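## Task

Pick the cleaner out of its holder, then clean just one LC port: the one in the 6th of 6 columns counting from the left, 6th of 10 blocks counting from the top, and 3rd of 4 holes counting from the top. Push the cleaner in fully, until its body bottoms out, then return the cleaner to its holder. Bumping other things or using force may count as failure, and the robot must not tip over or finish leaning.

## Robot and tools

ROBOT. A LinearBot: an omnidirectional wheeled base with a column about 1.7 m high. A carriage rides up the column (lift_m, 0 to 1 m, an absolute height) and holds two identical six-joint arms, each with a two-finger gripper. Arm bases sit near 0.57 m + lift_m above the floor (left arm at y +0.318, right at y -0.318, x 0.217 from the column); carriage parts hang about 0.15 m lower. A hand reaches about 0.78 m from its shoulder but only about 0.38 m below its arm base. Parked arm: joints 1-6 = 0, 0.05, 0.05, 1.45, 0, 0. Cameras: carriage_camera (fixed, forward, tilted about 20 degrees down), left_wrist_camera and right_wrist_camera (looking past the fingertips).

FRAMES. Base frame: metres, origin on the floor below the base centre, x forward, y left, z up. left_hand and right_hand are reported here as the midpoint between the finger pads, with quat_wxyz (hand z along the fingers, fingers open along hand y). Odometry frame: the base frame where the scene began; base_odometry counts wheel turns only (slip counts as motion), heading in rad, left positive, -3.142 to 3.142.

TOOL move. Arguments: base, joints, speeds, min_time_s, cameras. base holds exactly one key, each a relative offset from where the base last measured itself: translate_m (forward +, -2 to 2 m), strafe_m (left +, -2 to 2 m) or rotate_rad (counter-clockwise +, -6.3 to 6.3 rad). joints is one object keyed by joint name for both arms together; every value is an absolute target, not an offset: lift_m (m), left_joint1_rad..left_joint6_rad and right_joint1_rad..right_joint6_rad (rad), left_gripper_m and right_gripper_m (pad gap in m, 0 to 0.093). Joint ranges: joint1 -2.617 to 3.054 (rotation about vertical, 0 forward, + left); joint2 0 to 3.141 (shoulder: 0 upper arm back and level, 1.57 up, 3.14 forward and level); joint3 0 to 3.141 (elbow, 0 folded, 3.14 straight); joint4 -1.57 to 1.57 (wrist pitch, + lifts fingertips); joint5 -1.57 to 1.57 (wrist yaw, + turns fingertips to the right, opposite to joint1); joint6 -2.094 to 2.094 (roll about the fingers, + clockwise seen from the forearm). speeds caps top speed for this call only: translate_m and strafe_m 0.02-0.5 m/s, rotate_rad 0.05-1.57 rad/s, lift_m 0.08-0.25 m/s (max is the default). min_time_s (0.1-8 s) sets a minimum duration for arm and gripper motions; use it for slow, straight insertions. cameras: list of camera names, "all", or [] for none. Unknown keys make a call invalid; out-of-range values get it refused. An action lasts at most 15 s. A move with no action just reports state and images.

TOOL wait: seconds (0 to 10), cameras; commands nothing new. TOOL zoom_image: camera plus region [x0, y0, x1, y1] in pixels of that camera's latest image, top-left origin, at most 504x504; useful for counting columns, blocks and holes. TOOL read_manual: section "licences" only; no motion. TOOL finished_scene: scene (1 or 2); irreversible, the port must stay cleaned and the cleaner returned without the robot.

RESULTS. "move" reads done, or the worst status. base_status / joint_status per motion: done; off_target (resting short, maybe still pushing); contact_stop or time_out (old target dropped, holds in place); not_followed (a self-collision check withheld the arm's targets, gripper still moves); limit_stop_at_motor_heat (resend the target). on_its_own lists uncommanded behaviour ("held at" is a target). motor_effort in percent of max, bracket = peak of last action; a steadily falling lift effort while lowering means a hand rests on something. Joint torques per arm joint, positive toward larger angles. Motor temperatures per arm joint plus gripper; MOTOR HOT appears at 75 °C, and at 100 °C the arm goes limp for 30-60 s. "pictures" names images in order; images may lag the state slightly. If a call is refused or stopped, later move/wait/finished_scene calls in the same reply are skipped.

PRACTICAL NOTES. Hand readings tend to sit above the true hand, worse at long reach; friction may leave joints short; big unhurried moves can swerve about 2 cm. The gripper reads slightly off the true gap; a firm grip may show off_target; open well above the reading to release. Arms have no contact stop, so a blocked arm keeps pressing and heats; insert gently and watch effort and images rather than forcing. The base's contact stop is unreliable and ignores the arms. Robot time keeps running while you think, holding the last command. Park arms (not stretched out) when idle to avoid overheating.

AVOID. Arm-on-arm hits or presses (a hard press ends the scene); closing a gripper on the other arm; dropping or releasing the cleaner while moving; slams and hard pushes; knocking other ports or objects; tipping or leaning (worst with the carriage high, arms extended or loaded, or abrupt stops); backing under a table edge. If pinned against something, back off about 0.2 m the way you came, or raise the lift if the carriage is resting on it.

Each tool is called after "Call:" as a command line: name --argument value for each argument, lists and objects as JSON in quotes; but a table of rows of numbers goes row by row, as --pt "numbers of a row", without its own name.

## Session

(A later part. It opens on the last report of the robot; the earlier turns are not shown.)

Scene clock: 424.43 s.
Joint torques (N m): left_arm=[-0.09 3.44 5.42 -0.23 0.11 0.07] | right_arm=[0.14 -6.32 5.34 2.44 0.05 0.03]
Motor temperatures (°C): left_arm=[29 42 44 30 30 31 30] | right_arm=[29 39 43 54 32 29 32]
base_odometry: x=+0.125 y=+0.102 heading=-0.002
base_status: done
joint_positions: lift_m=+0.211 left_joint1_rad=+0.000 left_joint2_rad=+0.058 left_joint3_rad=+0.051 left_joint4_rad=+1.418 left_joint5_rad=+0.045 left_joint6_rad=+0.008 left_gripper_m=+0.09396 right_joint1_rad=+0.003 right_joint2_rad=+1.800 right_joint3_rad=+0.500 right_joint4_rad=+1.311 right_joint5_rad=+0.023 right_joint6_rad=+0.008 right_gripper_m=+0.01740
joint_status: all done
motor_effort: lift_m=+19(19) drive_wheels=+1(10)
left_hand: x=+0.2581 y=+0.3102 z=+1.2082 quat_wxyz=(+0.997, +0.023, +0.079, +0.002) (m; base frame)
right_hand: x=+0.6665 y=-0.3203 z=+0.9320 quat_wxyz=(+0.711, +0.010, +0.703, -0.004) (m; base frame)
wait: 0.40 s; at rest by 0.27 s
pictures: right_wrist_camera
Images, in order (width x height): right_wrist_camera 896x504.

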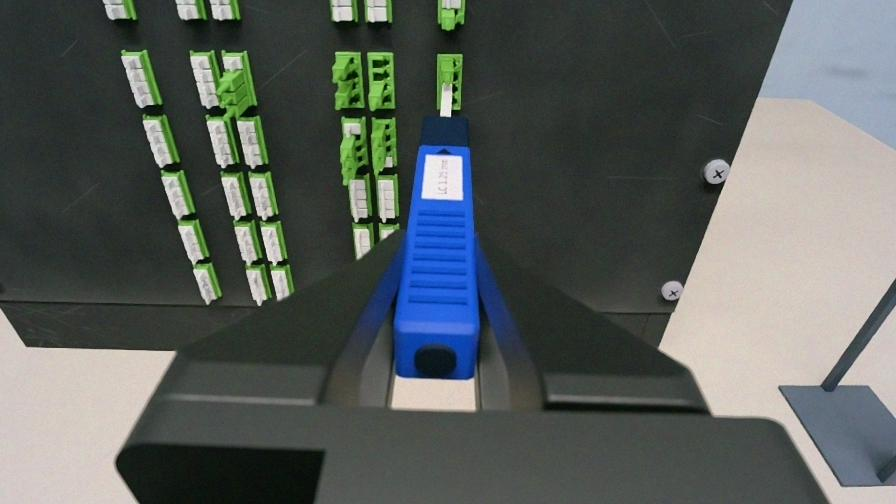

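Call:
move --base '{"translate_m": 0.002}' --joints '{"lift_m": 0.2097}' --speeds '{"translate_m": 0.02, "lift_m": 0.08}' --cameras '[]'

Call:
wait --seconds 0.4 --cameras '["right_wrist_camera"]'

Call:
zoom_image --camera "right_wrist_camera" --region '[430, 64, 464, 104]'

Scene clock: 429.47 s.
Joint torques (N m): left_arm=[-0.16 3.38 5.45 -0.23 0.11 0.07] | right_arm=[0.14 -6.31 5.37 2.41 0.06 0.02]
Motor temperatures (°C): left_arm=[29 42 44 30 30 31 30] | right_arm=[29 39 43 54 32 29 32]
move: done
base_odometry: x=+0.127 y=+0.102 heading=-0.003
base_status: done
joint_positions: lift_m=+0.210 left_joint1_rad=+0.000 left_joint2_rad=+0.058 left_joint3_rad=+0.051 left_joint4_rad=+1.419 left_joint5_rad=+0.045 left_joint6_rad=+0.008 left_gripper_m=+0.09396 right_joint1_rad=+0.003 right_joint2_rad=+1.800 right_joint3_rad=+0.500 right_joint4_rad=+1.314 right_joint5_rad=+0.023 right_joint6_rad=+0.008 right_gripper_m=+0.01740
joint_status: all done
motor_effort: lift_m=+19(21) drive_wheels=+1(8)
left_hand: x=+0.2580 y=+0.3102 z=+1.2073 quat_wxyz=(+0.997, +0.023, +0.079, +0.002) (m; base frame)
right_hand: x=+0.6665 y=-0.3203 z=+0.9316 quat_wxyz=(+0.712, +0.010, +0.702, -0.004) (m; base frame)
pictures: none
No camera images: "cameras" was empty.

Scene clock: 429.87 s.
Joint torques (N m): left_arm=[-0.14 3.4 5.41 -0.23 0.11 0.08] | right_arm=[0.12 -6.32 5.37 2.41 0.06 0.03]
Motor temperatures (°C): left_arm=[29 42 44 30 30 31 30] | right_arm=[29 39 43 54 32 29 32]
base_odometry: x=+0.127 y=+0.102 heading=-0.003
base_status: done
joint_positions: lift_m=+0.210 left_joint1_rad=+0.000 left_joint2_rad=+0.058 left_joint3_rad=+0.051 left_joint4_rad=+1.419 left_joint5_rad=+0.045 left_joint6_rad=+0.008 left_gripper_m=+0.09396 right_joint1_rad=+0.003 right_joint2_rad=+1.800 right_joint3_rad=+0.500 right_joint4_rad=+1.314 right_joint5_rad=+0.023 right_joint6_rad=+0.008 right_gripper_m=+0.01740
joint_status: all done
motor_effort: lift_m=+19(21) drive_wheels=+1(8)
left_hand: x=+0.2580 y=+0.3102 z=+1.2073 quat_wxyz=(+0.997, +0.023, +0.079, +0.002) (m; base frame)
right_hand: x=+0.6665 y=-0.3203 z=+0.9316 quat_wxyz=(+0.712, +0.010, +0.702, -0.004) (m; base frame)
wait: 0.40 s; at rest by 0.27 s
pictures: right_wrist_camera
Images, in order (width x height): right_wrist_camera 896x504.

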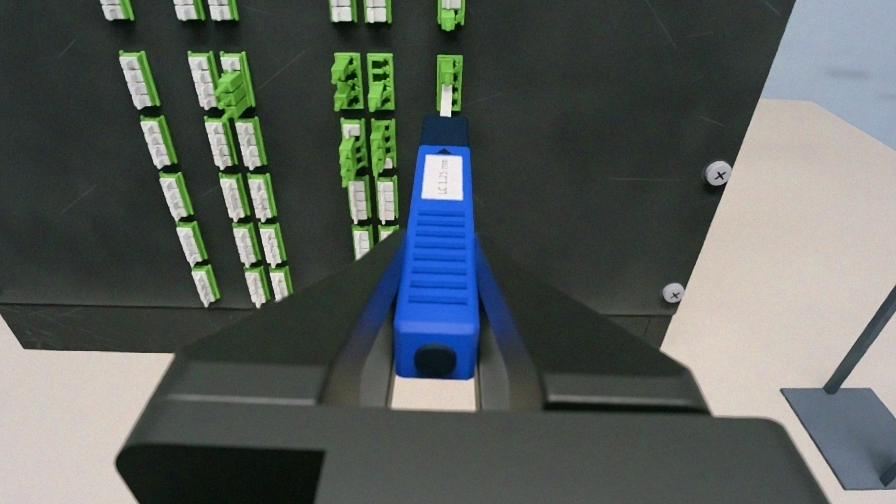

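Scaled by 12.600 from the camera's 896x504 image, which has a finer 1280x720 frame.

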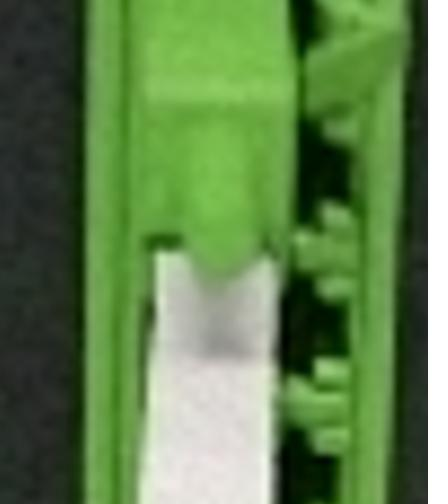

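Call:
move --base '{"translate_m": -0.003}' --speeds '{"translate_m": 0.02}' --cameras '["right_wrist_camera"]'

Call:
zoom_image --camera "right_wrist_camera" --region '[430, 64, 464, 104]'

Scene clock: 444.93 s.
Joint torques (N m): left_arm=[-0.18 3.4 5.46 -0.22 0.1 0.07] | right_arm=[0.18 -6.23 5.37 2.43 0.05 0.02]
Motor temperatures (°C): left_arm=[29 42 44 30 30 31 30] | right_arm=[29 39 43 54 32 29 33]
move: done
base_odometry: x=+0.124 y=+0.102 heading=-0.002
base_status: done
joint_positions: lift_m=+0.210 left_joint1_rad=+0.000 left_joint2_rad=+0.058 left_joint3_rad=+0.051 left_joint4_rad=+1.419 left_joint5_rad=+0.045 left_joint6_rad=+0.008 left_gripper_m=+0.09396 right_joint1_rad=+0.003 right_joint2_rad=+1.800 right_joint3_rad=+0.500 right_joint4_rad=+1.314 right_joint5_rad=+0.023 right_joint6_rad=+0.008 right_gripper_m=+0.01740
joint_status: not commanded
motor_effort: lift_m=+19(20) drive_wheels=+0(7)
left_hand: x=+0.2580 y=+0.3102 z=+1.2073 quat_wxyz=(+0.997, +0.023, +0.079, +0.002) (m; base frame)
right_hand: x=+0.6665 y=-0.3203 z=+0.9316 quat_wxyz=(+0.712, +0.010, +0.702, -0.004) (m; base frame)
pictures: right_wrist_camera
Images, in order (width x height): right_wrist_camera 896x504.

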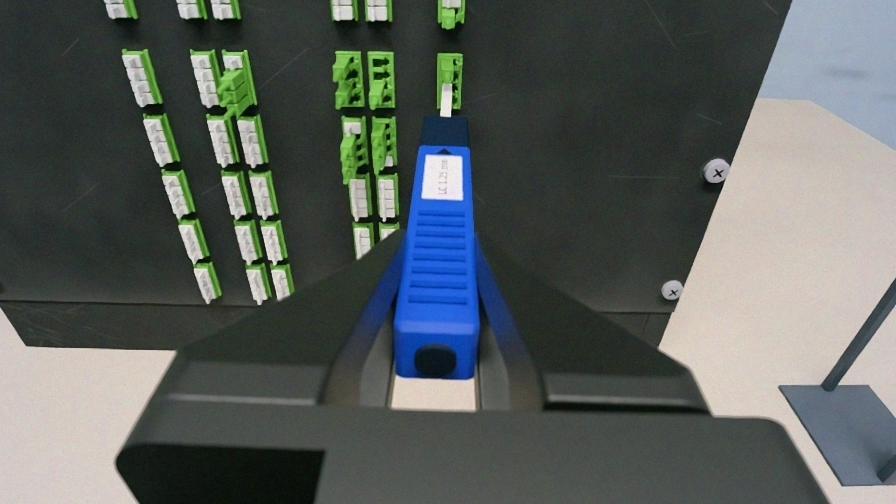

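Scaled by 12.600 from the camera's 896x504 image, which has a finer 1280x720 frame.

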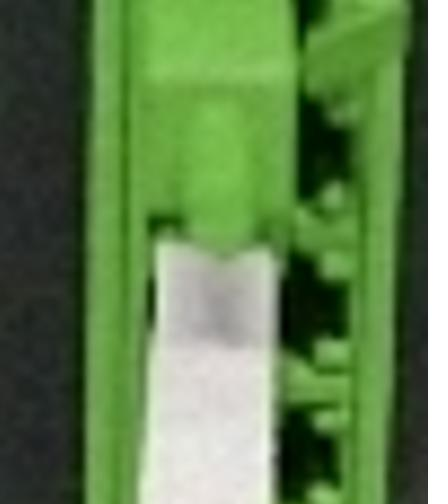

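Call:
zoom_image --camera "right_wrist_camera" --region '[325, 44, 405, 124]'

Call:
zoom_image --camera "right_wrist_camera" --region '[420, 44, 480, 124]'

Scaled by 6.300 from the camera's 896x504 image, which has a finer 1280x720 frame.

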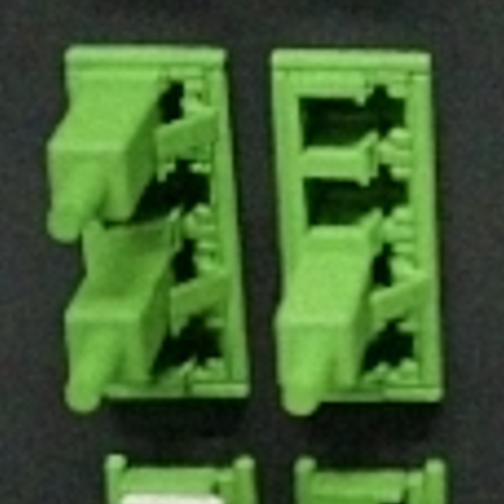

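Scaled by 6.300 from the camera's 896x504 image, which has a finer 1280x720 frame.

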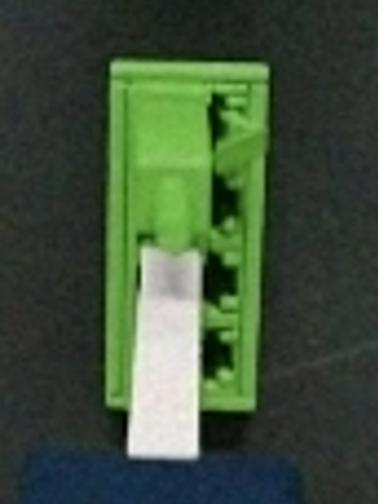

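Call:
move --base '{"translate_m": -0.0015}' --joints '{"lift_m": 0.2085, "right_joint5_rad": 0.0125}' --speeds '{"translate_m": 0.02, "lift_m": 0.08}' --cameras '[]'

Call:
wait --seconds 1 --cameras '["right_wrist_camera"]'

Call:
zoom_image --camera "right_wrist_camera" --region '[430, 64, 464, 104]'

Call:
zoom_image --camera "right_wrist_camera" --region '[420, 44, 480, 124]'

Scene clock: 460.10 s.
Joint torques (N m): left_arm=[-0.18 3.43 5.42 -0.23 0.11 0.07] | right_arm=[0.17 -6.43 5.35 2.44 -0.13 0.02]
Motor temperatures (°C): left_arm=[29 41 44 30 30 31 30] | right_arm=[29 39 43 55 32 29 33]
move: done
base_odometry: x=+0.122 y=+0.102 heading=-0.002
base_status: done
joint_positions: lift_m=+0.209 left_joint1_rad=+0.000 left_joint2_rad=+0.058 left_joint3_rad=+0.051 left_joint4_rad=+1.419 left_joint5_rad=+0.045 left_joint6_rad=+0.008 left_gripper_m=+0.09396 right_joint1_rad=+0.003 right_joint2_rad=+1.800 right_joint3_rad=+0.500 right_joint4_rad=+1.312 right_joint5_rad=+0.021 right_joint6_rad=+0.008 right_gripper_m=+0.01740
joint_status: all done
motor_effort: lift_m=+19(20) drive_wheels=-1(9)
left_hand: x=+0.2580 y=+0.3102 z=+1.2061 quat_wxyz=(+0.997, +0.023, +0.079, +0.002) (m; base frame)
right_hand: x=+0.6665 y=-0.3199 z=+0.9299 quat_wxyz=(+0.711, +0.009, +0.703, -0.003) (m; base frame)
pictures: none
No camera images: "cameras" was empty.

Scene clock: 461.10 s.
Joint torques (N m): left_arm=[-0.12 3.36 5.45 -0.22 0.1 0.06] | right_arm=[0.14 -6.32 5.35 2.43 -0.14 0.03]
Motor temperatures (°C): left_arm=[29 41 44 30 30 31 30] | right_arm=[29 39 43 55 32 29 33]
base_odometry: x=+0.122 y=+0.102 heading=-0.002
base_status: done
joint_positions: lift_m=+0.209 left_joint1_rad=+0.000 left_joint2_rad=+0.058 left_joint3_rad=+0.051 left_joint4_rad=+1.419 left_joint5_rad=+0.045 left_joint6_rad=+0.008 left_gripper_m=+0.09396 right_joint1_rad=+0.003 right_joint2_rad=+1.800 right_joint3_rad=+0.500 right_joint4_rad=+1.312 right_joint5_rad=+0.021 right_joint6_rad=+0.008 right_gripper_m=+0.01740
joint_status: all done
motor_effort: lift_m=+19(20) drive_wheels=-1(9)
left_hand: x=+0.2580 y=+0.3102 z=+1.2061 quat_wxyz=(+0.997, +0.023, +0.079, +0.002) (m; base frame)
right_hand: x=+0.6665 y=-0.3199 z=+0.9299 quat_wxyz=(+0.711, +0.009, +0.703, -0.003) (m; base frame)
wait: 1.00 s; at rest by 0.27 s
pictures: right_wrist_camera
Images, in order (width x height): right_wrist_camera 896x504.

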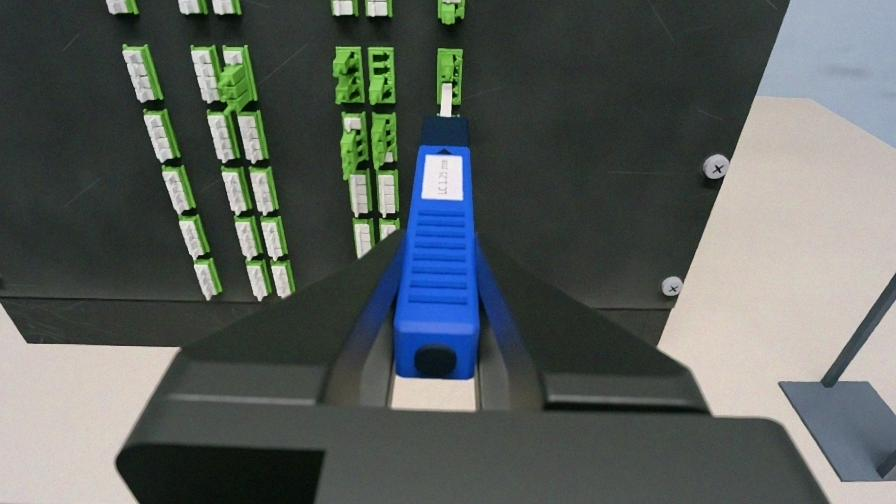

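Scaled by 12.600 from the camera's 896x504 image, which has a finer 1280x720 frame.

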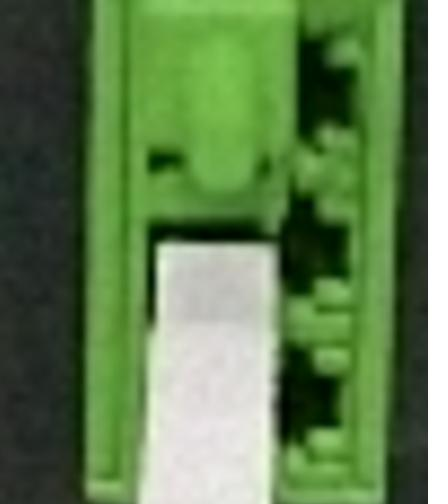

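Scaled by 6.300 from the camera's 896x504 image, which has a finer 1280x720 frame.

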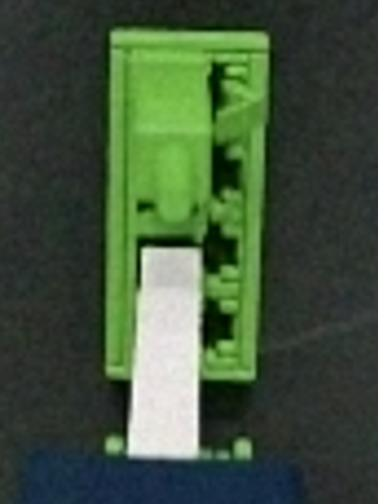

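Call:
move --base '{"translate_m": 0.0008}' --joints '{"lift_m": 0.2089, "right_joint5_rad": 0.0105}' --speeds '{"translate_m": 0.02, "lift_m": 0.08}' --cameras '[]'

Call:
wait --seconds 1 --cameras '["right_wrist_camera"]'

Call:
zoom_image --camera "right_wrist_camera" --region '[430, 64, 464, 104]'

Scene clock: 466.90 s.
Joint torques (N m): left_arm=[-0.09 3.38 5.39 -0.22 0.11 0.07] | right_arm=[0.1 -6.42 5.37 2.42 -0.15 0.03]
Motor temperatures (°C): left_arm=[29 41 44 30 30 31 30] | right_arm=[29 39 43 55 32 29 33]
move: done
base_odometry: x=+0.123 y=+0.102 heading=-0.002
base_status: done
joint_positions: lift_m=+0.209 left_joint1_rad=+0.000 left_joint2_rad=+0.058 left_joint3_rad=+0.051 left_joint4_rad=+1.419 left_joint5_rad=+0.045 left_joint6_rad=+0.008 left_gripper_m=+0.09396 right_joint1_rad=+0.003 right_joint2_rad=+1.800 right_joint3_rad=+0.500 right_joint4_rad=+1.312 right_joint5_rad=+0.020 right_joint6_rad=+0.008 right_gripper_m=+0.01740
joint_status: all done
motor_effort: lift_m=+23(23) drive_wheels=+0(5)
left_hand: x=+0.2580 y=+0.3102 z=+1.2061 quat_wxyz=(+0.997, +0.023, +0.079, +0.002) (m; base frame)
right_hand: x=+0.6665 y=-0.3197 z=+0.9299 quat_wxyz=(+0.711, +0.009, +0.703, -0.003) (m; base frame)
pictures: none
No camera images: "cameras" was empty.

Scene clock: 467.90 s.
Joint torques (N m): left_arm=[-0.14 3.34 5.42 -0.24 0.11 0.08] | right_arm=[0.16 -6.31 5.35 2.43 -0.14 0.02]
Motor temperatures (°C): left_arm=[29 41 44 30 30 31 30] | right_arm=[29 39 43 55 32 29 33]
base_odometry: x=+0.123 y=+0.102 heading=-0.002
base_status: done
joint_positions: lift_m=+0.209 left_joint1_rad=+0.000 left_joint2_rad=+0.058 left_joint3_rad=+0.051 left_joint4_rad=+1.419 left_joint5_rad=+0.045 left_joint6_rad=+0.008 left_gripper_m=+0.09396 right_joint1_rad=+0.003 right_joint2_rad=+1.800 right_joint3_rad=+0.500 right_joint4_rad=+1.312 right_joint5_rad=+0.019 right_joint6_rad=+0.008 right_gripper_m=+0.01740
joint_status: all done
motor_effort: lift_m=+22(23) drive_wheels=-1(5)
left_hand: x=+0.2580 y=+0.3102 z=+1.2061 quat_wxyz=(+0.997, +0.023, +0.079, +0.002) (m; base frame)
right_hand: x=+0.6665 y=-0.3197 z=+0.9299 quat_wxyz=(+0.711, +0.009, +0.703, -0.003) (m; base frame)
wait: 1.00 s; at rest by 0.27 s
pictures: right_wrist_camera
Images, in order (width x height): right_wrist_camera 896x504.

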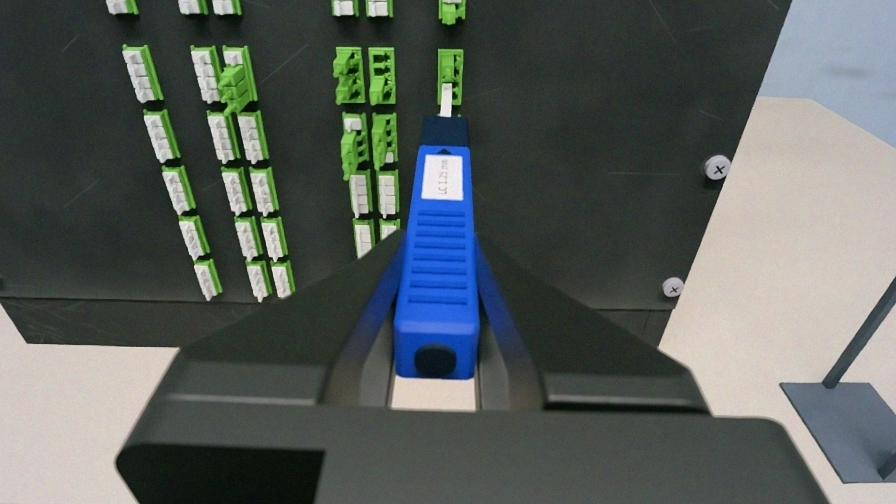

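Scaled by 12.600 from the camera's 896x504 image, which has a finer 1280x720 frame.

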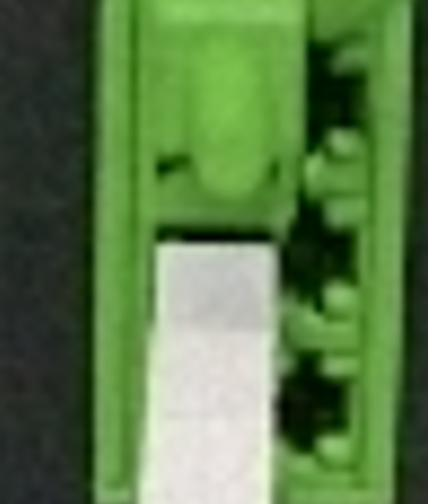

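Call:
move --joints '{"lift_m": 0.2091}' --speeds '{"lift_m": 0.08}' --cameras '["right_wrist_camera"]'

Call:
zoom_image --camera "right_wrist_camera" --region '[430, 64, 464, 104]'

Scene clock: 471.57 s.
Joint torques (N m): left_arm=[-0.17 3.36 5.44 -0.23 0.1 0.06] | right_arm=[0.13 -6.37 5.35 2.43 -0.14 0.02]
Motor temperatures (°C): left_arm=[29 41 45 30 30 31 30] | right_arm=[29 39 43 55 32 29 33]
move: done
base_odometry: x=+0.123 y=+0.102 heading=-0.002
base_status: not commanded
joint_positions: lift_m=+0.209 left_joint1_rad=+0.000 left_joint2_rad=+0.058 left_joint3_rad=+0.051 left_joint4_rad=+1.419 left_joint5_rad=+0.045 left_joint6_rad=+0.008 left_gripper_m=+0.09396 right_joint1_rad=+0.003 right_joint2_rad=+1.800 right_joint3_rad=+0.500 right_joint4_rad=+1.312 right_joint5_rad=+0.019 right_joint6_rad=+0.008 right_gripper_m=+0.01740
joint_status: all done
motor_effort: lift_m=+24(25) drive_wheels=+0(0)
left_hand: x=+0.2580 y=+0.3102 z=+1.2061 quat_wxyz=(+0.997, +0.023, +0.079, +0.002) (m; base frame)
right_hand: x=+0.6665 y=-0.3196 z=+0.9299 quat_wxyz=(+0.711, +0.008, +0.703, -0.003) (m; base frame)
pictures: right_wrist_camera
Images, in order (width x height): right_wrist_camera 896x504.

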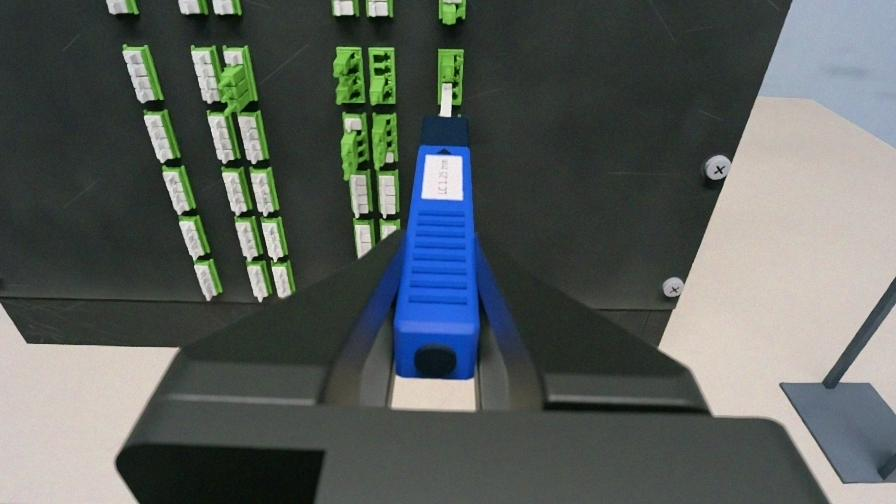

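Scaled by 12.600 from the camera's 896x504 image, which has a finer 1280x720 frame.

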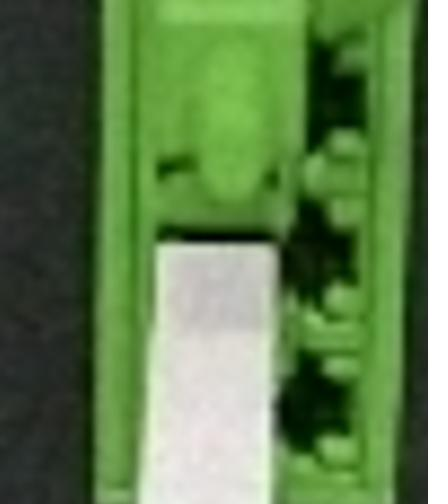

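Call:
move --base '{"translate_m": 0.001}' --joints '{"lift_m": 0.2092}' --speeds '{"translate_m": 0.02, "lift_m": 0.08}' --cameras '[]'

Call:
wait --seconds 0.5 --cameras '["right_wrist_camera"]'

Call:
zoom_image --camera "right_wrist_camera" --region '[430, 64, 464, 104]'

Scene clock: 474.80 s.
Joint torques (N m): left_arm=[-0.16 3.4 5.42 -0.21 0.11 0.07] | right_arm=[0.17 -6.38 5.37 2.42 -0.13 0.02]
Motor temperatures (°C): left_arm=[29 41 45 30 30 31 30] | right_arm=[29 39 43 55 32 29 33]
move: done
base_odometry: x=+0.124 y=+0.102 heading=-0.003
base_status: done
joint_positions: lift_m=+0.209 left_joint1_rad=+0.000 left_joint2_rad=+0.058 left_joint3_rad=+0.051 left_joint4_rad=+1.419 left_joint5_rad=+0.045 left_joint6_rad=+0.008 left_gripper_m=+0.09396 right_joint1_rad=+0.003 right_joint2_rad=+1.800 right_joint3_rad=+0.500 right_joint4_rad=+1.312 right_joint5_rad=+0.019 right_joint6_rad=+0.008 right_gripper_m=+0.01740
joint_status: all done
motor_effort: lift_m=+25(25) drive_wheels=-1(6)
left_hand: x=+0.2580 y=+0.3102 z=+1.2061 quat_wxyz=(+0.997, +0.023, +0.079, +0.002) (m; base frame)
right_hand: x=+0.6665 y=-0.3196 z=+0.9299 quat_wxyz=(+0.711, +0.008, +0.703, -0.003) (m; base frame)
pictures: none
No camera images: "cameras" was empty.

Scene clock: 475.30 s.
Joint torques (N m): left_arm=[-0.2 3.38 5.46 -0.22 0.11 0.07] | right_arm=[0.14 -6.26 5.35 2.42 -0.14 0.02]
Motor temperatures (°C): left_arm=[29 41 45 30 30 31 30] | right_arm=[29 39 43 55 32 29 33]
base_odometry: x=+0.124 y=+0.102 heading=-0.003
base_status: done
joint_positions: lift_m=+0.209 left_joint1_rad=+0.000 left_joint2_rad=+0.058 left_joint3_rad=+0.051 left_joint4_rad=+1.419 left_joint5_rad=+0.045 left_joint6_rad=+0.008 left_gripper_m=+0.09396 right_joint1_rad=+0.003 right_joint2_rad=+1.800 right_joint3_rad=+0.500 right_joint4_rad=+1.312 right_joint5_rad=+0.019 right_joint6_rad=+0.008 right_gripper_m=+0.01740
joint_status: all done
motor_effort: lift_m=+25(25) drive_wheels=-1(6)
left_hand: x=+0.2580 y=+0.3102 z=+1.2061 quat_wxyz=(+0.997, +0.023, +0.079, +0.002) (m; base frame)
right_hand: x=+0.6665 y=-0.3196 z=+0.9299 quat_wxyz=(+0.711, +0.008, +0.703, -0.003) (m; base frame)
wait: 0.50 s; at rest by 0.27 s
pictures: right_wrist_camera
Images, in order (width x height): right_wrist_camera 896x504.

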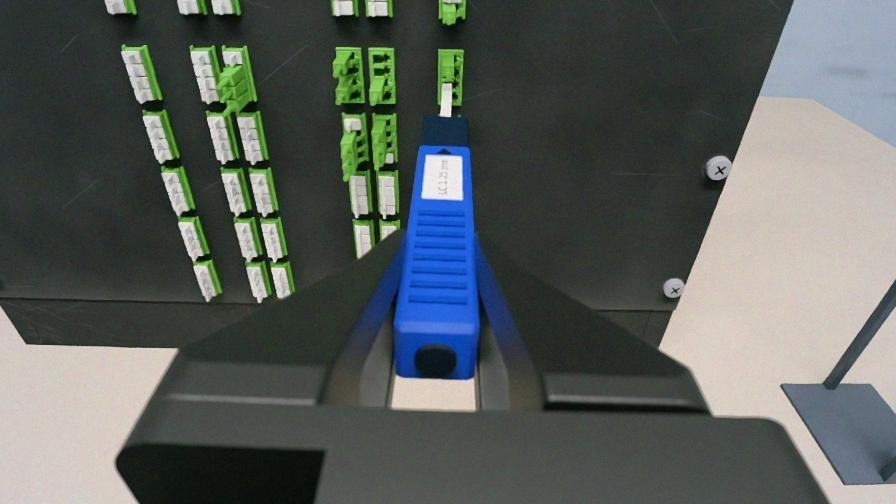

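Scaled by 12.600 from the camera's 896x504 image, which has a finer 1280x720 frame.

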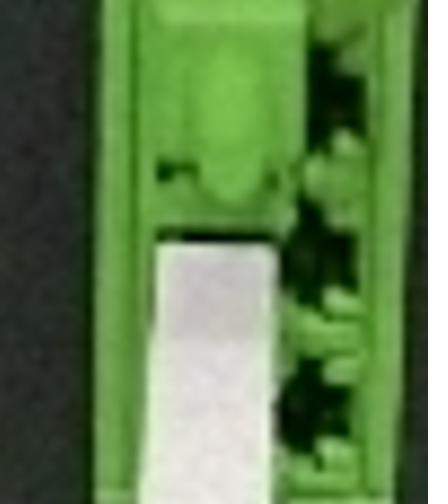

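Call:
wait --seconds 0.3 --cameras '["right_wrist_camera"]'

Call:
zoom_image --camera "right_wrist_camera" --region '[430, 64, 464, 104]'

Scene clock: 488.33 s.
Joint torques (N m): left_arm=[-0.09 3.38 5.5 -0.22 0.11 0.08] | right_arm=[0.16 -6.37 5.35 2.43 -0.14 0.03]
Motor temperatures (°C): left_arm=[29 41 45 30 30 31 30] | right_arm=[29 39 43 55 32 29 33]
base_odometry: x=+0.124 y=+0.102 heading=-0.003
base_status: done
joint_positions: lift_m=+0.209 left_joint1_rad=+0.000 left_joint2_rad=+0.058 left_joint3_rad=+0.051 left_joint4_rad=+1.419 left_joint5_rad=+0.045 left_joint6_rad=+0.008 left_gripper_m=+0.09396 right_joint1_rad=+0.003 right_joint2_rad=+1.800 right_joint3_rad=+0.500 right_joint4_rad=+1.312 right_joint5_rad=+0.019 right_joint6_rad=+0.008 right_gripper_m=+0.01740
joint_status: all done
motor_effort: lift_m=+25(25) drive_wheels=+0(6)
left_hand: x=+0.2580 y=+0.3102 z=+1.2061 quat_wxyz=(+0.997, +0.023, +0.079, +0.002) (m; base frame)
right_hand: x=+0.6665 y=-0.3196 z=+0.9299 quat_wxyz=(+0.711, +0.008, +0.703, -0.003) (m; base frame)
wait: 0.30 s; at rest from the start
pictures: right_wrist_camera
Images, in order (width x height): right_wrist_camera 896x504.

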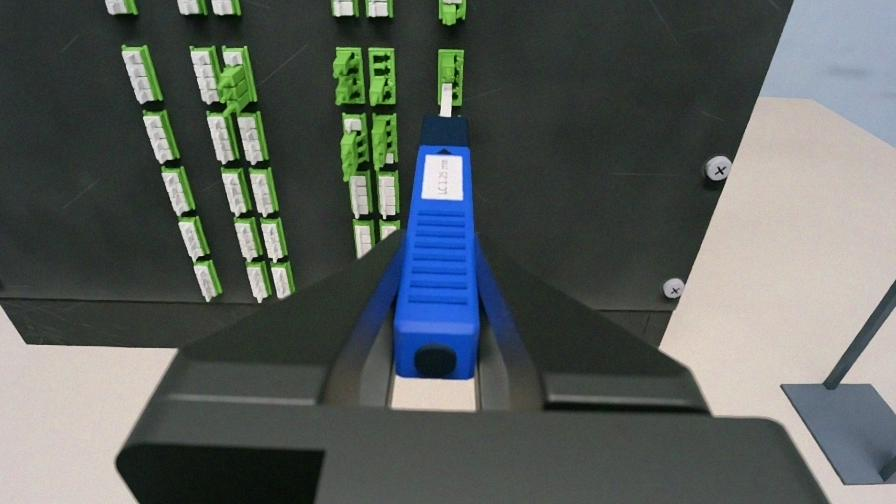

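Scaled by 12.600 from the camera's 896x504 image, which has a finer 1280x720 frame.

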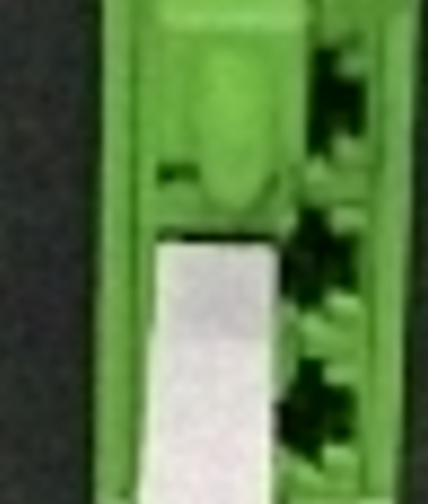

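Call:
zoom_image --camera "right_wrist_camera" --region '[415, 40, 485, 120]'

Scaled by 6.300 from the camera's 896x504 image, which has a finer 1280x720 frame.

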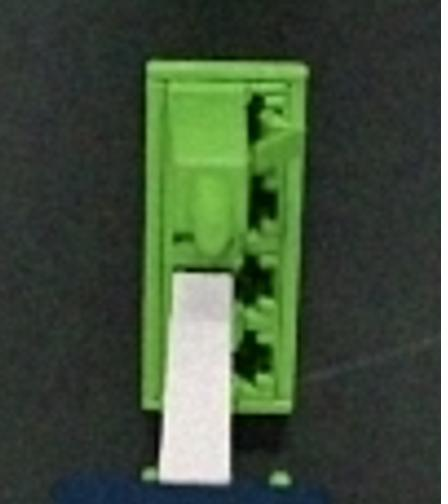

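Call:
move --base '{"translate_m": 0.001}' --speeds '{"translate_m": 0.02}' --cameras '[]'

Call:
wait --seconds 0.6 --cameras '["right_wrist_camera"]'

Call:
zoom_image --camera "right_wrist_camera" --region '[430, 64, 464, 104]'

Scene clock: 495.60 s.
Joint torques (N m): left_arm=[-0.12 3.43 5.39 -0.22 0.1 0.06] | right_arm=[0.16 -6.34 5.33 2.44 -0.14 0.03]
Motor temperatures (°C): left_arm=[29 41 45 30 30 31 30] | right_arm=[29 39 43 55 32 29 33]
move: done
base_odometry: x=+0.125 y=+0.102 heading=-0.003
base_status: done
joint_positions: lift_m=+0.209 left_joint1_rad=+0.000 left_joint2_rad=+0.058 left_joint3_rad=+0.051 left_joint4_rad=+1.418 left_joint5_rad=+0.045 left_joint6_rad=+0.008 left_gripper_m=+0.09396 right_joint1_rad=+0.003 right_joint2_rad=+1.800 right_joint3_rad=+0.500 right_joint4_rad=+1.312 right_joint5_rad=+0.019 right_joint6_rad=+0.008 right_gripper_m=+0.01740
joint_status: not commanded
motor_effort: lift_m=+25(25) drive_wheels=-1(4)
left_hand: x=+0.2581 y=+0.3102 z=+1.2060 quat_wxyz=(+0.997, +0.023, +0.079, +0.002) (m; base frame)
right_hand: x=+0.6665 y=-0.3196 z=+0.9299 quat_wxyz=(+0.711, +0.008, +0.703, -0.003) (m; base frame)
pictures: none
No camera images: "cameras" was empty.

Scene clock: 496.20 s.
Joint torques (N m): left_arm=[-0.12 3.37 5.44 -0.23 0.11 0.07] | right_arm=[0.13 -6.38 5.34 2.43 -0.14 0.02]
Motor temperatures (°C): left_arm=[29 41 45 30 30 31 30] | right_arm=[29 39 43 55 32 29 33]
base_odometry: x=+0.125 y=+0.102 heading=-0.003
base_status: done
joint_positions: lift_m=+0.209 left_joint1_rad=+0.000 left_joint2_rad=+0.058 left_joint3_rad=+0.051 left_joint4_rad=+1.418 left_joint5_rad=+0.045 left_joint6_rad=+0.008 left_gripper_m=+0.09396 right_joint1_rad=+0.003 right_joint2_rad=+1.800 right_joint3_rad=+0.500 right_joint4_rad=+1.312 right_joint5_rad=+0.019 right_joint6_rad=+0.008 right_gripper_m=+0.01740
joint_status: not commanded
motor_effort: lift_m=+25(25) drive_wheels=+0(4)
left_hand: x=+0.2581 y=+0.3102 z=+1.2060 quat_wxyz=(+0.997, +0.023, +0.079, +0.002) (m; base frame)
right_hand: x=+0.6665 y=-0.3196 z=+0.9299 quat_wxyz=(+0.711, +0.008, +0.703, -0.003) (m; base frame)
wait: 0.60 s; at rest by 0.27 s
pictures: right_wrist_camera
Images, in order (width x height): right_wrist_camera 896x504.

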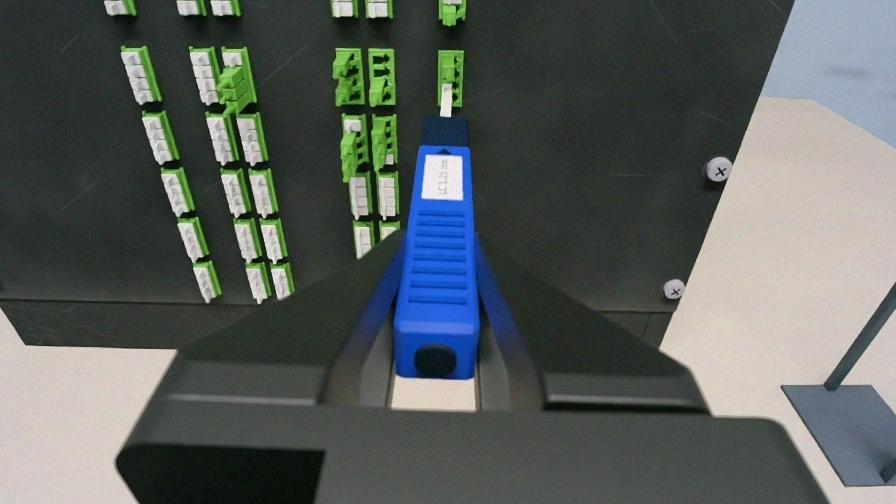

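Scaled by 12.600 from the camera's 896x504 image, which has a finer 1280x720 frame.

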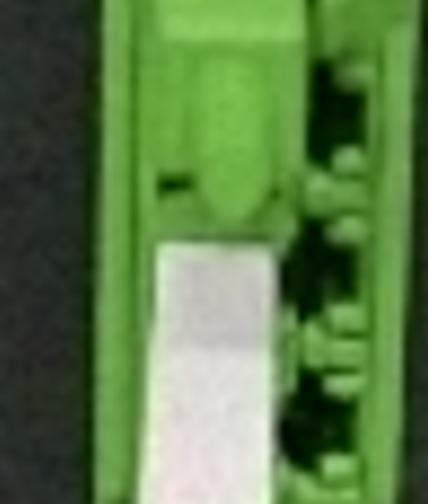

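Call:
move --base '{"translate_m": 0.001}' --speeds '{"translate_m": 0.02}' --cameras '[]'

Call:
wait --seconds 0.6 --cameras '["right_wrist_camera"]'

Call:
zoom_image --camera "right_wrist_camera" --region '[430, 64, 464, 104]'

Scene clock: 501.17 s.
Joint torques (N m): left_arm=[-0.13 3.36 5.42 -0.22 0.1 0.07] | right_arm=[0.17 -6.37 5.35 2.43 -0.14 0.02]
Motor temperatures (°C): left_arm=[29 41 45 30 30 31 30] | right_arm=[29 39 43 55 32 29 33]
move: done
base_odometry: x=+0.126 y=+0.102 heading=-0.003
base_status: done
joint_positions: lift_m=+0.209 left_joint1_rad=+0.000 left_joint2_rad=+0.058 left_joint3_rad=+0.051 left_joint4_rad=+1.418 left_joint5_rad=+0.045 left_joint6_rad=+0.008 left_gripper_m=+0.09396 right_joint1_rad=+0.003 right_joint2_rad=+1.800 right_joint3_rad=+0.500 right_joint4_rad=+1.312 right_joint5_rad=+0.019 right_joint6_rad=+0.008 right_gripper_m=+0.01740
joint_status: not commanded
motor_effort: lift_m=+25(25) drive_wheels=-1(9)
left_hand: x=+0.2581 y=+0.3102 z=+1.2060 quat_wxyz=(+0.997, +0.023, +0.079, +0.002) (m; base frame)
right_hand: x=+0.6665 y=-0.3195 z=+0.9299 quat_wxyz=(+0.711, +0.008, +0.703, -0.002) (m; base frame)
pictures: none
No camera images: "cameras" was empty.

Scene clock: 501.77 s.
Joint torques (N m): left_arm=[-0.12 3.4 5.37 -0.22 0.11 0.07] | right_arm=[0.14 -6.38 5.37 2.43 -0.14 0.02]
Motor temperatures (°C): left_arm=[29 41 45 30 30 31 30] | right_arm=[29 39 43 55 32 29 33]
base_odometry: x=+0.126 y=+0.102 heading=-0.003
base_status: done
joint_positions: lift_m=+0.209 left_joint1_rad=+0.000 left_joint2_rad=+0.058 left_joint3_rad=+0.051 left_joint4_rad=+1.418 left_joint5_rad=+0.045 left_joint6_rad=+0.008 left_gripper_m=+0.09396 right_joint1_rad=+0.003 right_joint2_rad=+1.800 right_joint3_rad=+0.500 right_joint4_rad=+1.312 right_joint5_rad=+0.019 right_joint6_rad=+0.008 right_gripper_m=+0.01740
joint_status: not commanded
motor_effort: lift_m=+25(25) drive_wheels=+0(9)
left_hand: x=+0.2581 y=+0.3102 z=+1.2060 quat_wxyz=(+0.997, +0.023, +0.079, +0.002) (m; base frame)
right_hand: x=+0.6665 y=-0.3195 z=+0.9299 quat_wxyz=(+0.711, +0.008, +0.703, -0.002) (m; base frame)
wait: 0.60 s; at rest by 0.27 s
pictures: right_wrist_camera
Images, in order (width x height): right_wrist_camera 896x504.

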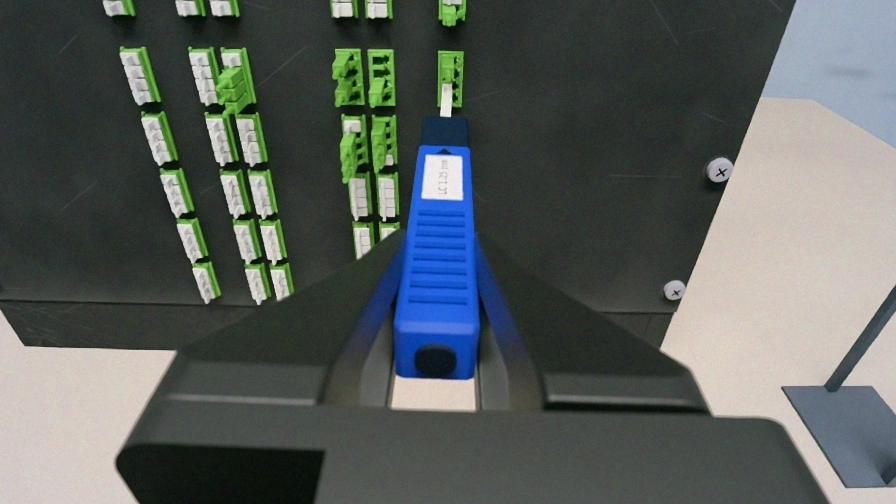

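Scaled by 12.600 from the camera's 896x504 image, which has a finer 1280x720 frame.

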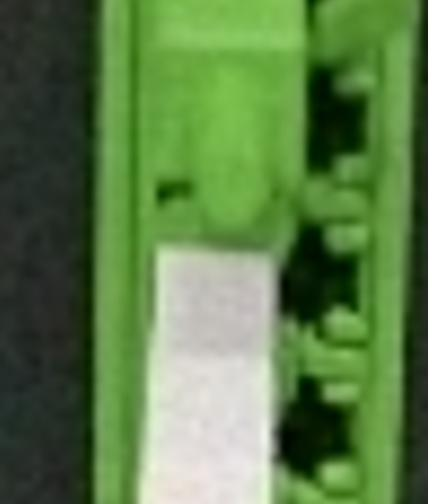

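Call:
move --base '{"translate_m": 0.001}' --speeds '{"translate_m": 0.02}' --cameras '[]'

Call:
wait --seconds 0.6 --cameras '["right_wrist_camera"]'

Call:
zoom_image --camera "right_wrist_camera" --region '[430, 64, 464, 104]'

Scene clock: 505.20 s.
Joint torques (N m): left_arm=[-0.12 3.34 5.49 -0.22 0.11 0.07] | right_arm=[0.16 -6.38 5.34 2.43 -0.14 0.03]
Motor temperatures (°C): left_arm=[29 41 45 30 30 31 30] | right_arm=[29 39 43 55 32 29 33]
move: done
base_odometry: x=+0.127 y=+0.102 heading=-0.003
base_status: done
joint_positions: lift_m=+0.209 left_joint1_rad=+0.000 left_joint2_rad=+0.058 left_joint3_rad=+0.051 left_joint4_rad=+1.418 left_joint5_rad=+0.045 left_joint6_rad=+0.008 left_gripper_m=+0.09396 right_joint1_rad=+0.003 right_joint2_rad=+1.800 right_joint3_rad=+0.500 right_joint4_rad=+1.312 right_joint5_rad=+0.019 right_joint6_rad=+0.008 right_gripper_m=+0.01740
joint_status: not commanded
motor_effort: lift_m=+25(25) drive_wheels=-1(6)
left_hand: x=+0.2581 y=+0.3102 z=+1.2060 quat_wxyz=(+0.997, +0.023, +0.079, +0.002) (m; base frame)
right_hand: x=+0.6665 y=-0.3195 z=+0.9299 quat_wxyz=(+0.711, +0.008, +0.703, -0.002) (m; base frame)
pictures: none
No camera images: "cameras" was empty.

Scene clock: 505.80 s.
Joint torques (N m): left_arm=[-0.14 3.38 5.44 -0.22 0.11 0.08] | right_arm=[0.14 -6.39 5.34 2.43 -0.13 0.02]
Motor temperatures (°C): left_arm=[29 41 45 30 30 31 30] | right_arm=[29 39 43 55 32 29 33]
base_odometry: x=+0.127 y=+0.102 heading=-0.003
base_status: done
joint_positions: lift_m=+0.209 left_joint1_rad=+0.000 left_joint2_rad=+0.058 left_joint3_rad=+0.051 left_joint4_rad=+1.418 left_joint5_rad=+0.045 left_joint6_rad=+0.008 left_gripper_m=+0.09396 right_joint1_rad=+0.003 right_joint2_rad=+1.800 right_joint3_rad=+0.500 right_joint4_rad=+1.312 right_joint5_rad=+0.019 right_joint6_rad=+0.008 right_gripper_m=+0.01740
joint_status: not commanded
motor_effort: lift_m=+25(25) drive_wheels=+0(6)
left_hand: x=+0.2581 y=+0.3102 z=+1.2060 quat_wxyz=(+0.997, +0.023, +0.079, +0.002) (m; base frame)
right_hand: x=+0.6665 y=-0.3195 z=+0.9299 quat_wxyz=(+0.711, +0.008, +0.703, -0.002) (m; base frame)
wait: 0.60 s; at rest by 0.27 s
pictures: right_wrist_camera
Images, in order (width x height): right_wrist_camera 896x504.

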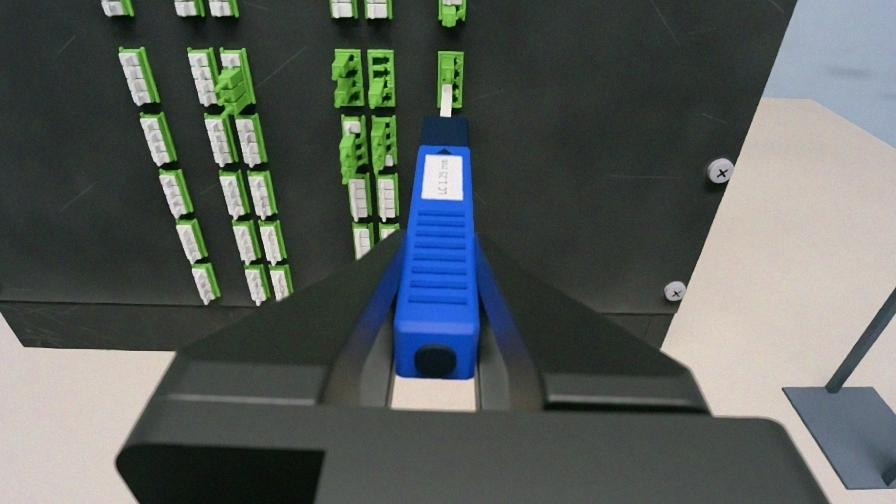

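Scaled by 12.600 from the camera's 896x504 image, which has a finer 1280x720 frame.

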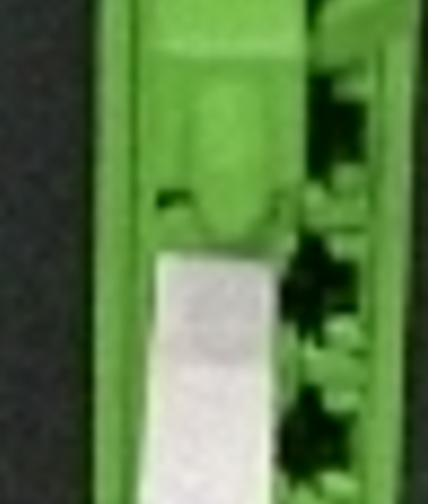

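Call:
move --base '{"translate_m": 0.003}' --speeds '{"translate_m": 0.02}' --cameras '[]'

Call:
wait --seconds 0.6 --cameras '["right_wrist_camera"]'

Call:
zoom_image --camera "right_wrist_camera" --region '[430, 64, 464, 104]'

Scene clock: 509.73 s.
Joint torques (N m): left_arm=[-0.1 3.4 5.45 -0.22 0.11 0.07] | right_arm=[0.16 -6.37 5.35 2.43 -0.14 0.03]
Motor temperatures (°C): left_arm=[29 41 45 30 30 31 30] | right_arm=[29 39 43 55 32 29 33]
move: done
base_odometry: x=+0.130 y=+0.102 heading=-0.003
base_status: done
joint_positions: lift_m=+0.209 left_joint1_rad=+0.000 left_joint2_rad=+0.058 left_joint3_rad=+0.051 left_joint4_rad=+1.418 left_joint5_rad=+0.045 left_joint6_rad=+0.008 left_gripper_m=+0.09396 right_joint1_rad=+0.003 right_joint2_rad=+1.800 right_joint3_rad=+0.500 right_joint4_rad=+1.312 right_joint5_rad=+0.019 right_joint6_rad=+0.008 right_gripper_m=+0.01740
joint_status: not commanded
motor_effort: lift_m=+25(25) drive_wheels=+0(7)
left_hand: x=+0.2581 y=+0.3102 z=+1.2060 quat_wxyz=(+0.997, +0.023, +0.079, +0.002) (m; base frame)
right_hand: x=+0.6665 y=-0.3195 z=+0.9299 quat_wxyz=(+0.711, +0.008, +0.703, -0.002) (m; base frame)
pictures: none
No camera images: "cameras" was empty.

Scene clock: 510.33 s.
Joint torques (N m): left_arm=[-0.12 3.37 5.37 -0.23 0.11 0.07] | right_arm=[0.13 -6.37 5.37 2.44 -0.13 0.02]
Motor temperatures (°C): left_arm=[29 41 45 30 30 31 30] | right_arm=[29 39 43 55 32 29 33]
base_odometry: x=+0.130 y=+0.102 heading=-0.003
base_status: done
joint_positions: lift_m=+0.209 left_joint1_rad=+0.000 left_joint2_rad=+0.058 left_joint3_rad=+0.051 left_joint4_rad=+1.418 left_joint5_rad=+0.045 left_joint6_rad=+0.008 left_gripper_m=+0.09396 right_joint1_rad=+0.003 right_joint2_rad=+1.800 right_joint3_rad=+0.500 right_joint4_rad=+1.312 right_joint5_rad=+0.019 right_joint6_rad=+0.008 right_gripper_m=+0.01740
joint_status: not commanded
motor_effort: lift_m=+25(25) drive_wheels=+0(7)
left_hand: x=+0.2581 y=+0.3102 z=+1.2060 quat_wxyz=(+0.997, +0.023, +0.079, +0.002) (m; base frame)
right_hand: x=+0.6665 y=-0.3195 z=+0.9299 quat_wxyz=(+0.711, +0.008, +0.703, -0.002) (m; base frame)
wait: 0.60 s; at rest by 0.27 s
pictures: right_wrist_camera
Images, in order (width x height): right_wrist_camera 896x504.

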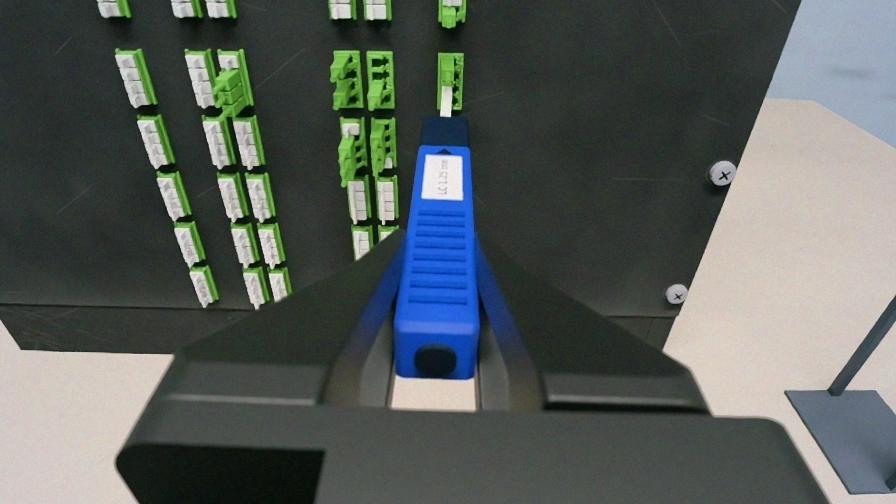

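Scaled by 12.600 from the camera's 896x504 image, which has a finer 1280x720 frame.

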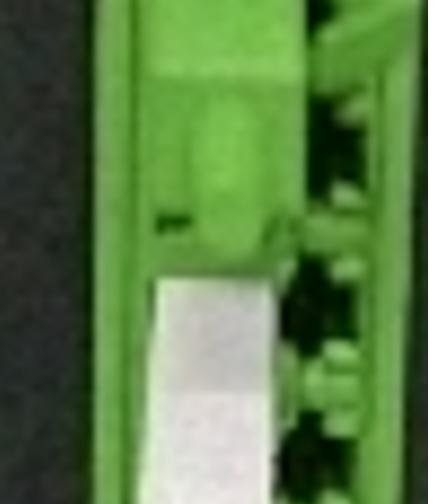

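Call:
move --base '{"translate_m": 0.005}' --speeds '{"translate_m": 0.02}' --cameras '["right_wrist_camera"]'

Call:
zoom_image --camera "right_wrist_camera" --region '[430, 64, 470, 124]'

Scene clock: 512.43 s.
Joint torques (N m): left_arm=[-0.14 3.37 5.38 -0.22 0.11 0.08] | right_arm=[0.14 -6.37 5.33 2.43 -0.13 0.02]
Motor temperatures (°C): left_arm=[29 41 45 30 30 31 30] | right_arm=[29 39 43 55 32 29 33]
move: done
base_odometry: x=+0.135 y=+0.102 heading=-0.003
base_status: done
joint_positions: lift_m=+0.209 left_joint1_rad=+0.000 left_joint2_rad=+0.058 left_joint3_rad=+0.051 left_joint4_rad=+1.418 left_joint5_rad=+0.045 left_joint6_rad=+0.008 left_gripper_m=+0.09396 right_joint1_rad=+0.003 right_joint2_rad=+1.800 right_joint3_rad=+0.500 right_joint4_rad=+1.312 right_joint5_rad=+0.019 right_joint6_rad=+0.008 right_gripper_m=+0.01740
joint_status: not commanded
motor_effort: lift_m=+25(25) drive_wheels=-2(7)
left_hand: x=+0.2581 y=+0.3102 z=+1.2060 quat_wxyz=(+0.997, +0.023, +0.079, +0.002) (m; base frame)
right_hand: x=+0.6665 y=-0.3195 z=+0.9299 quat_wxyz=(+0.711, +0.008, +0.703, -0.002) (m; base frame)
pictures: right_wrist_camera
Images, in order (width x height): right_wrist_camera 896x504.

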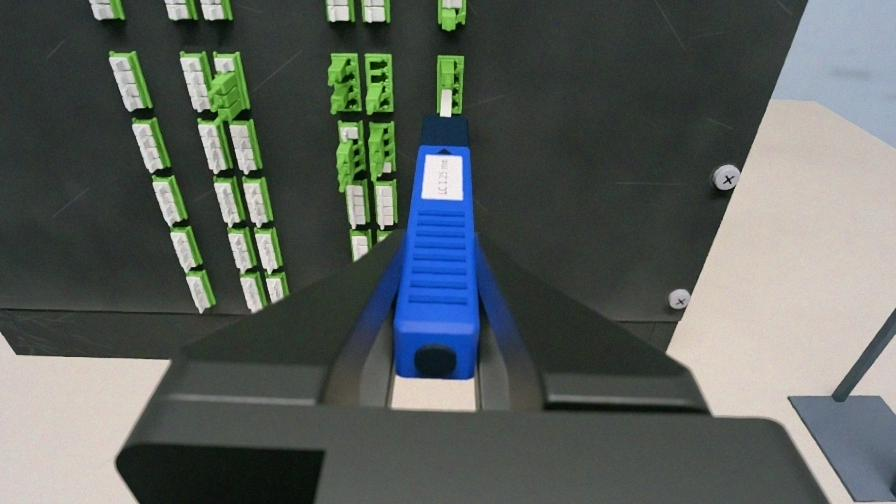

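Scaled by 8.400 from the camera's 896x504 image, which has a finer 1280x720 frame.

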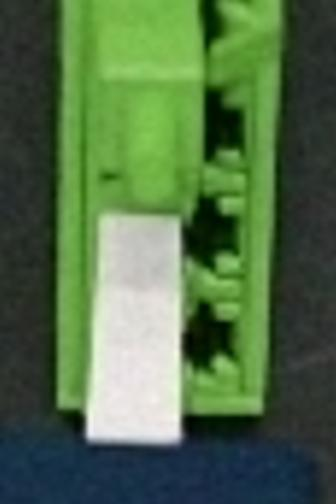

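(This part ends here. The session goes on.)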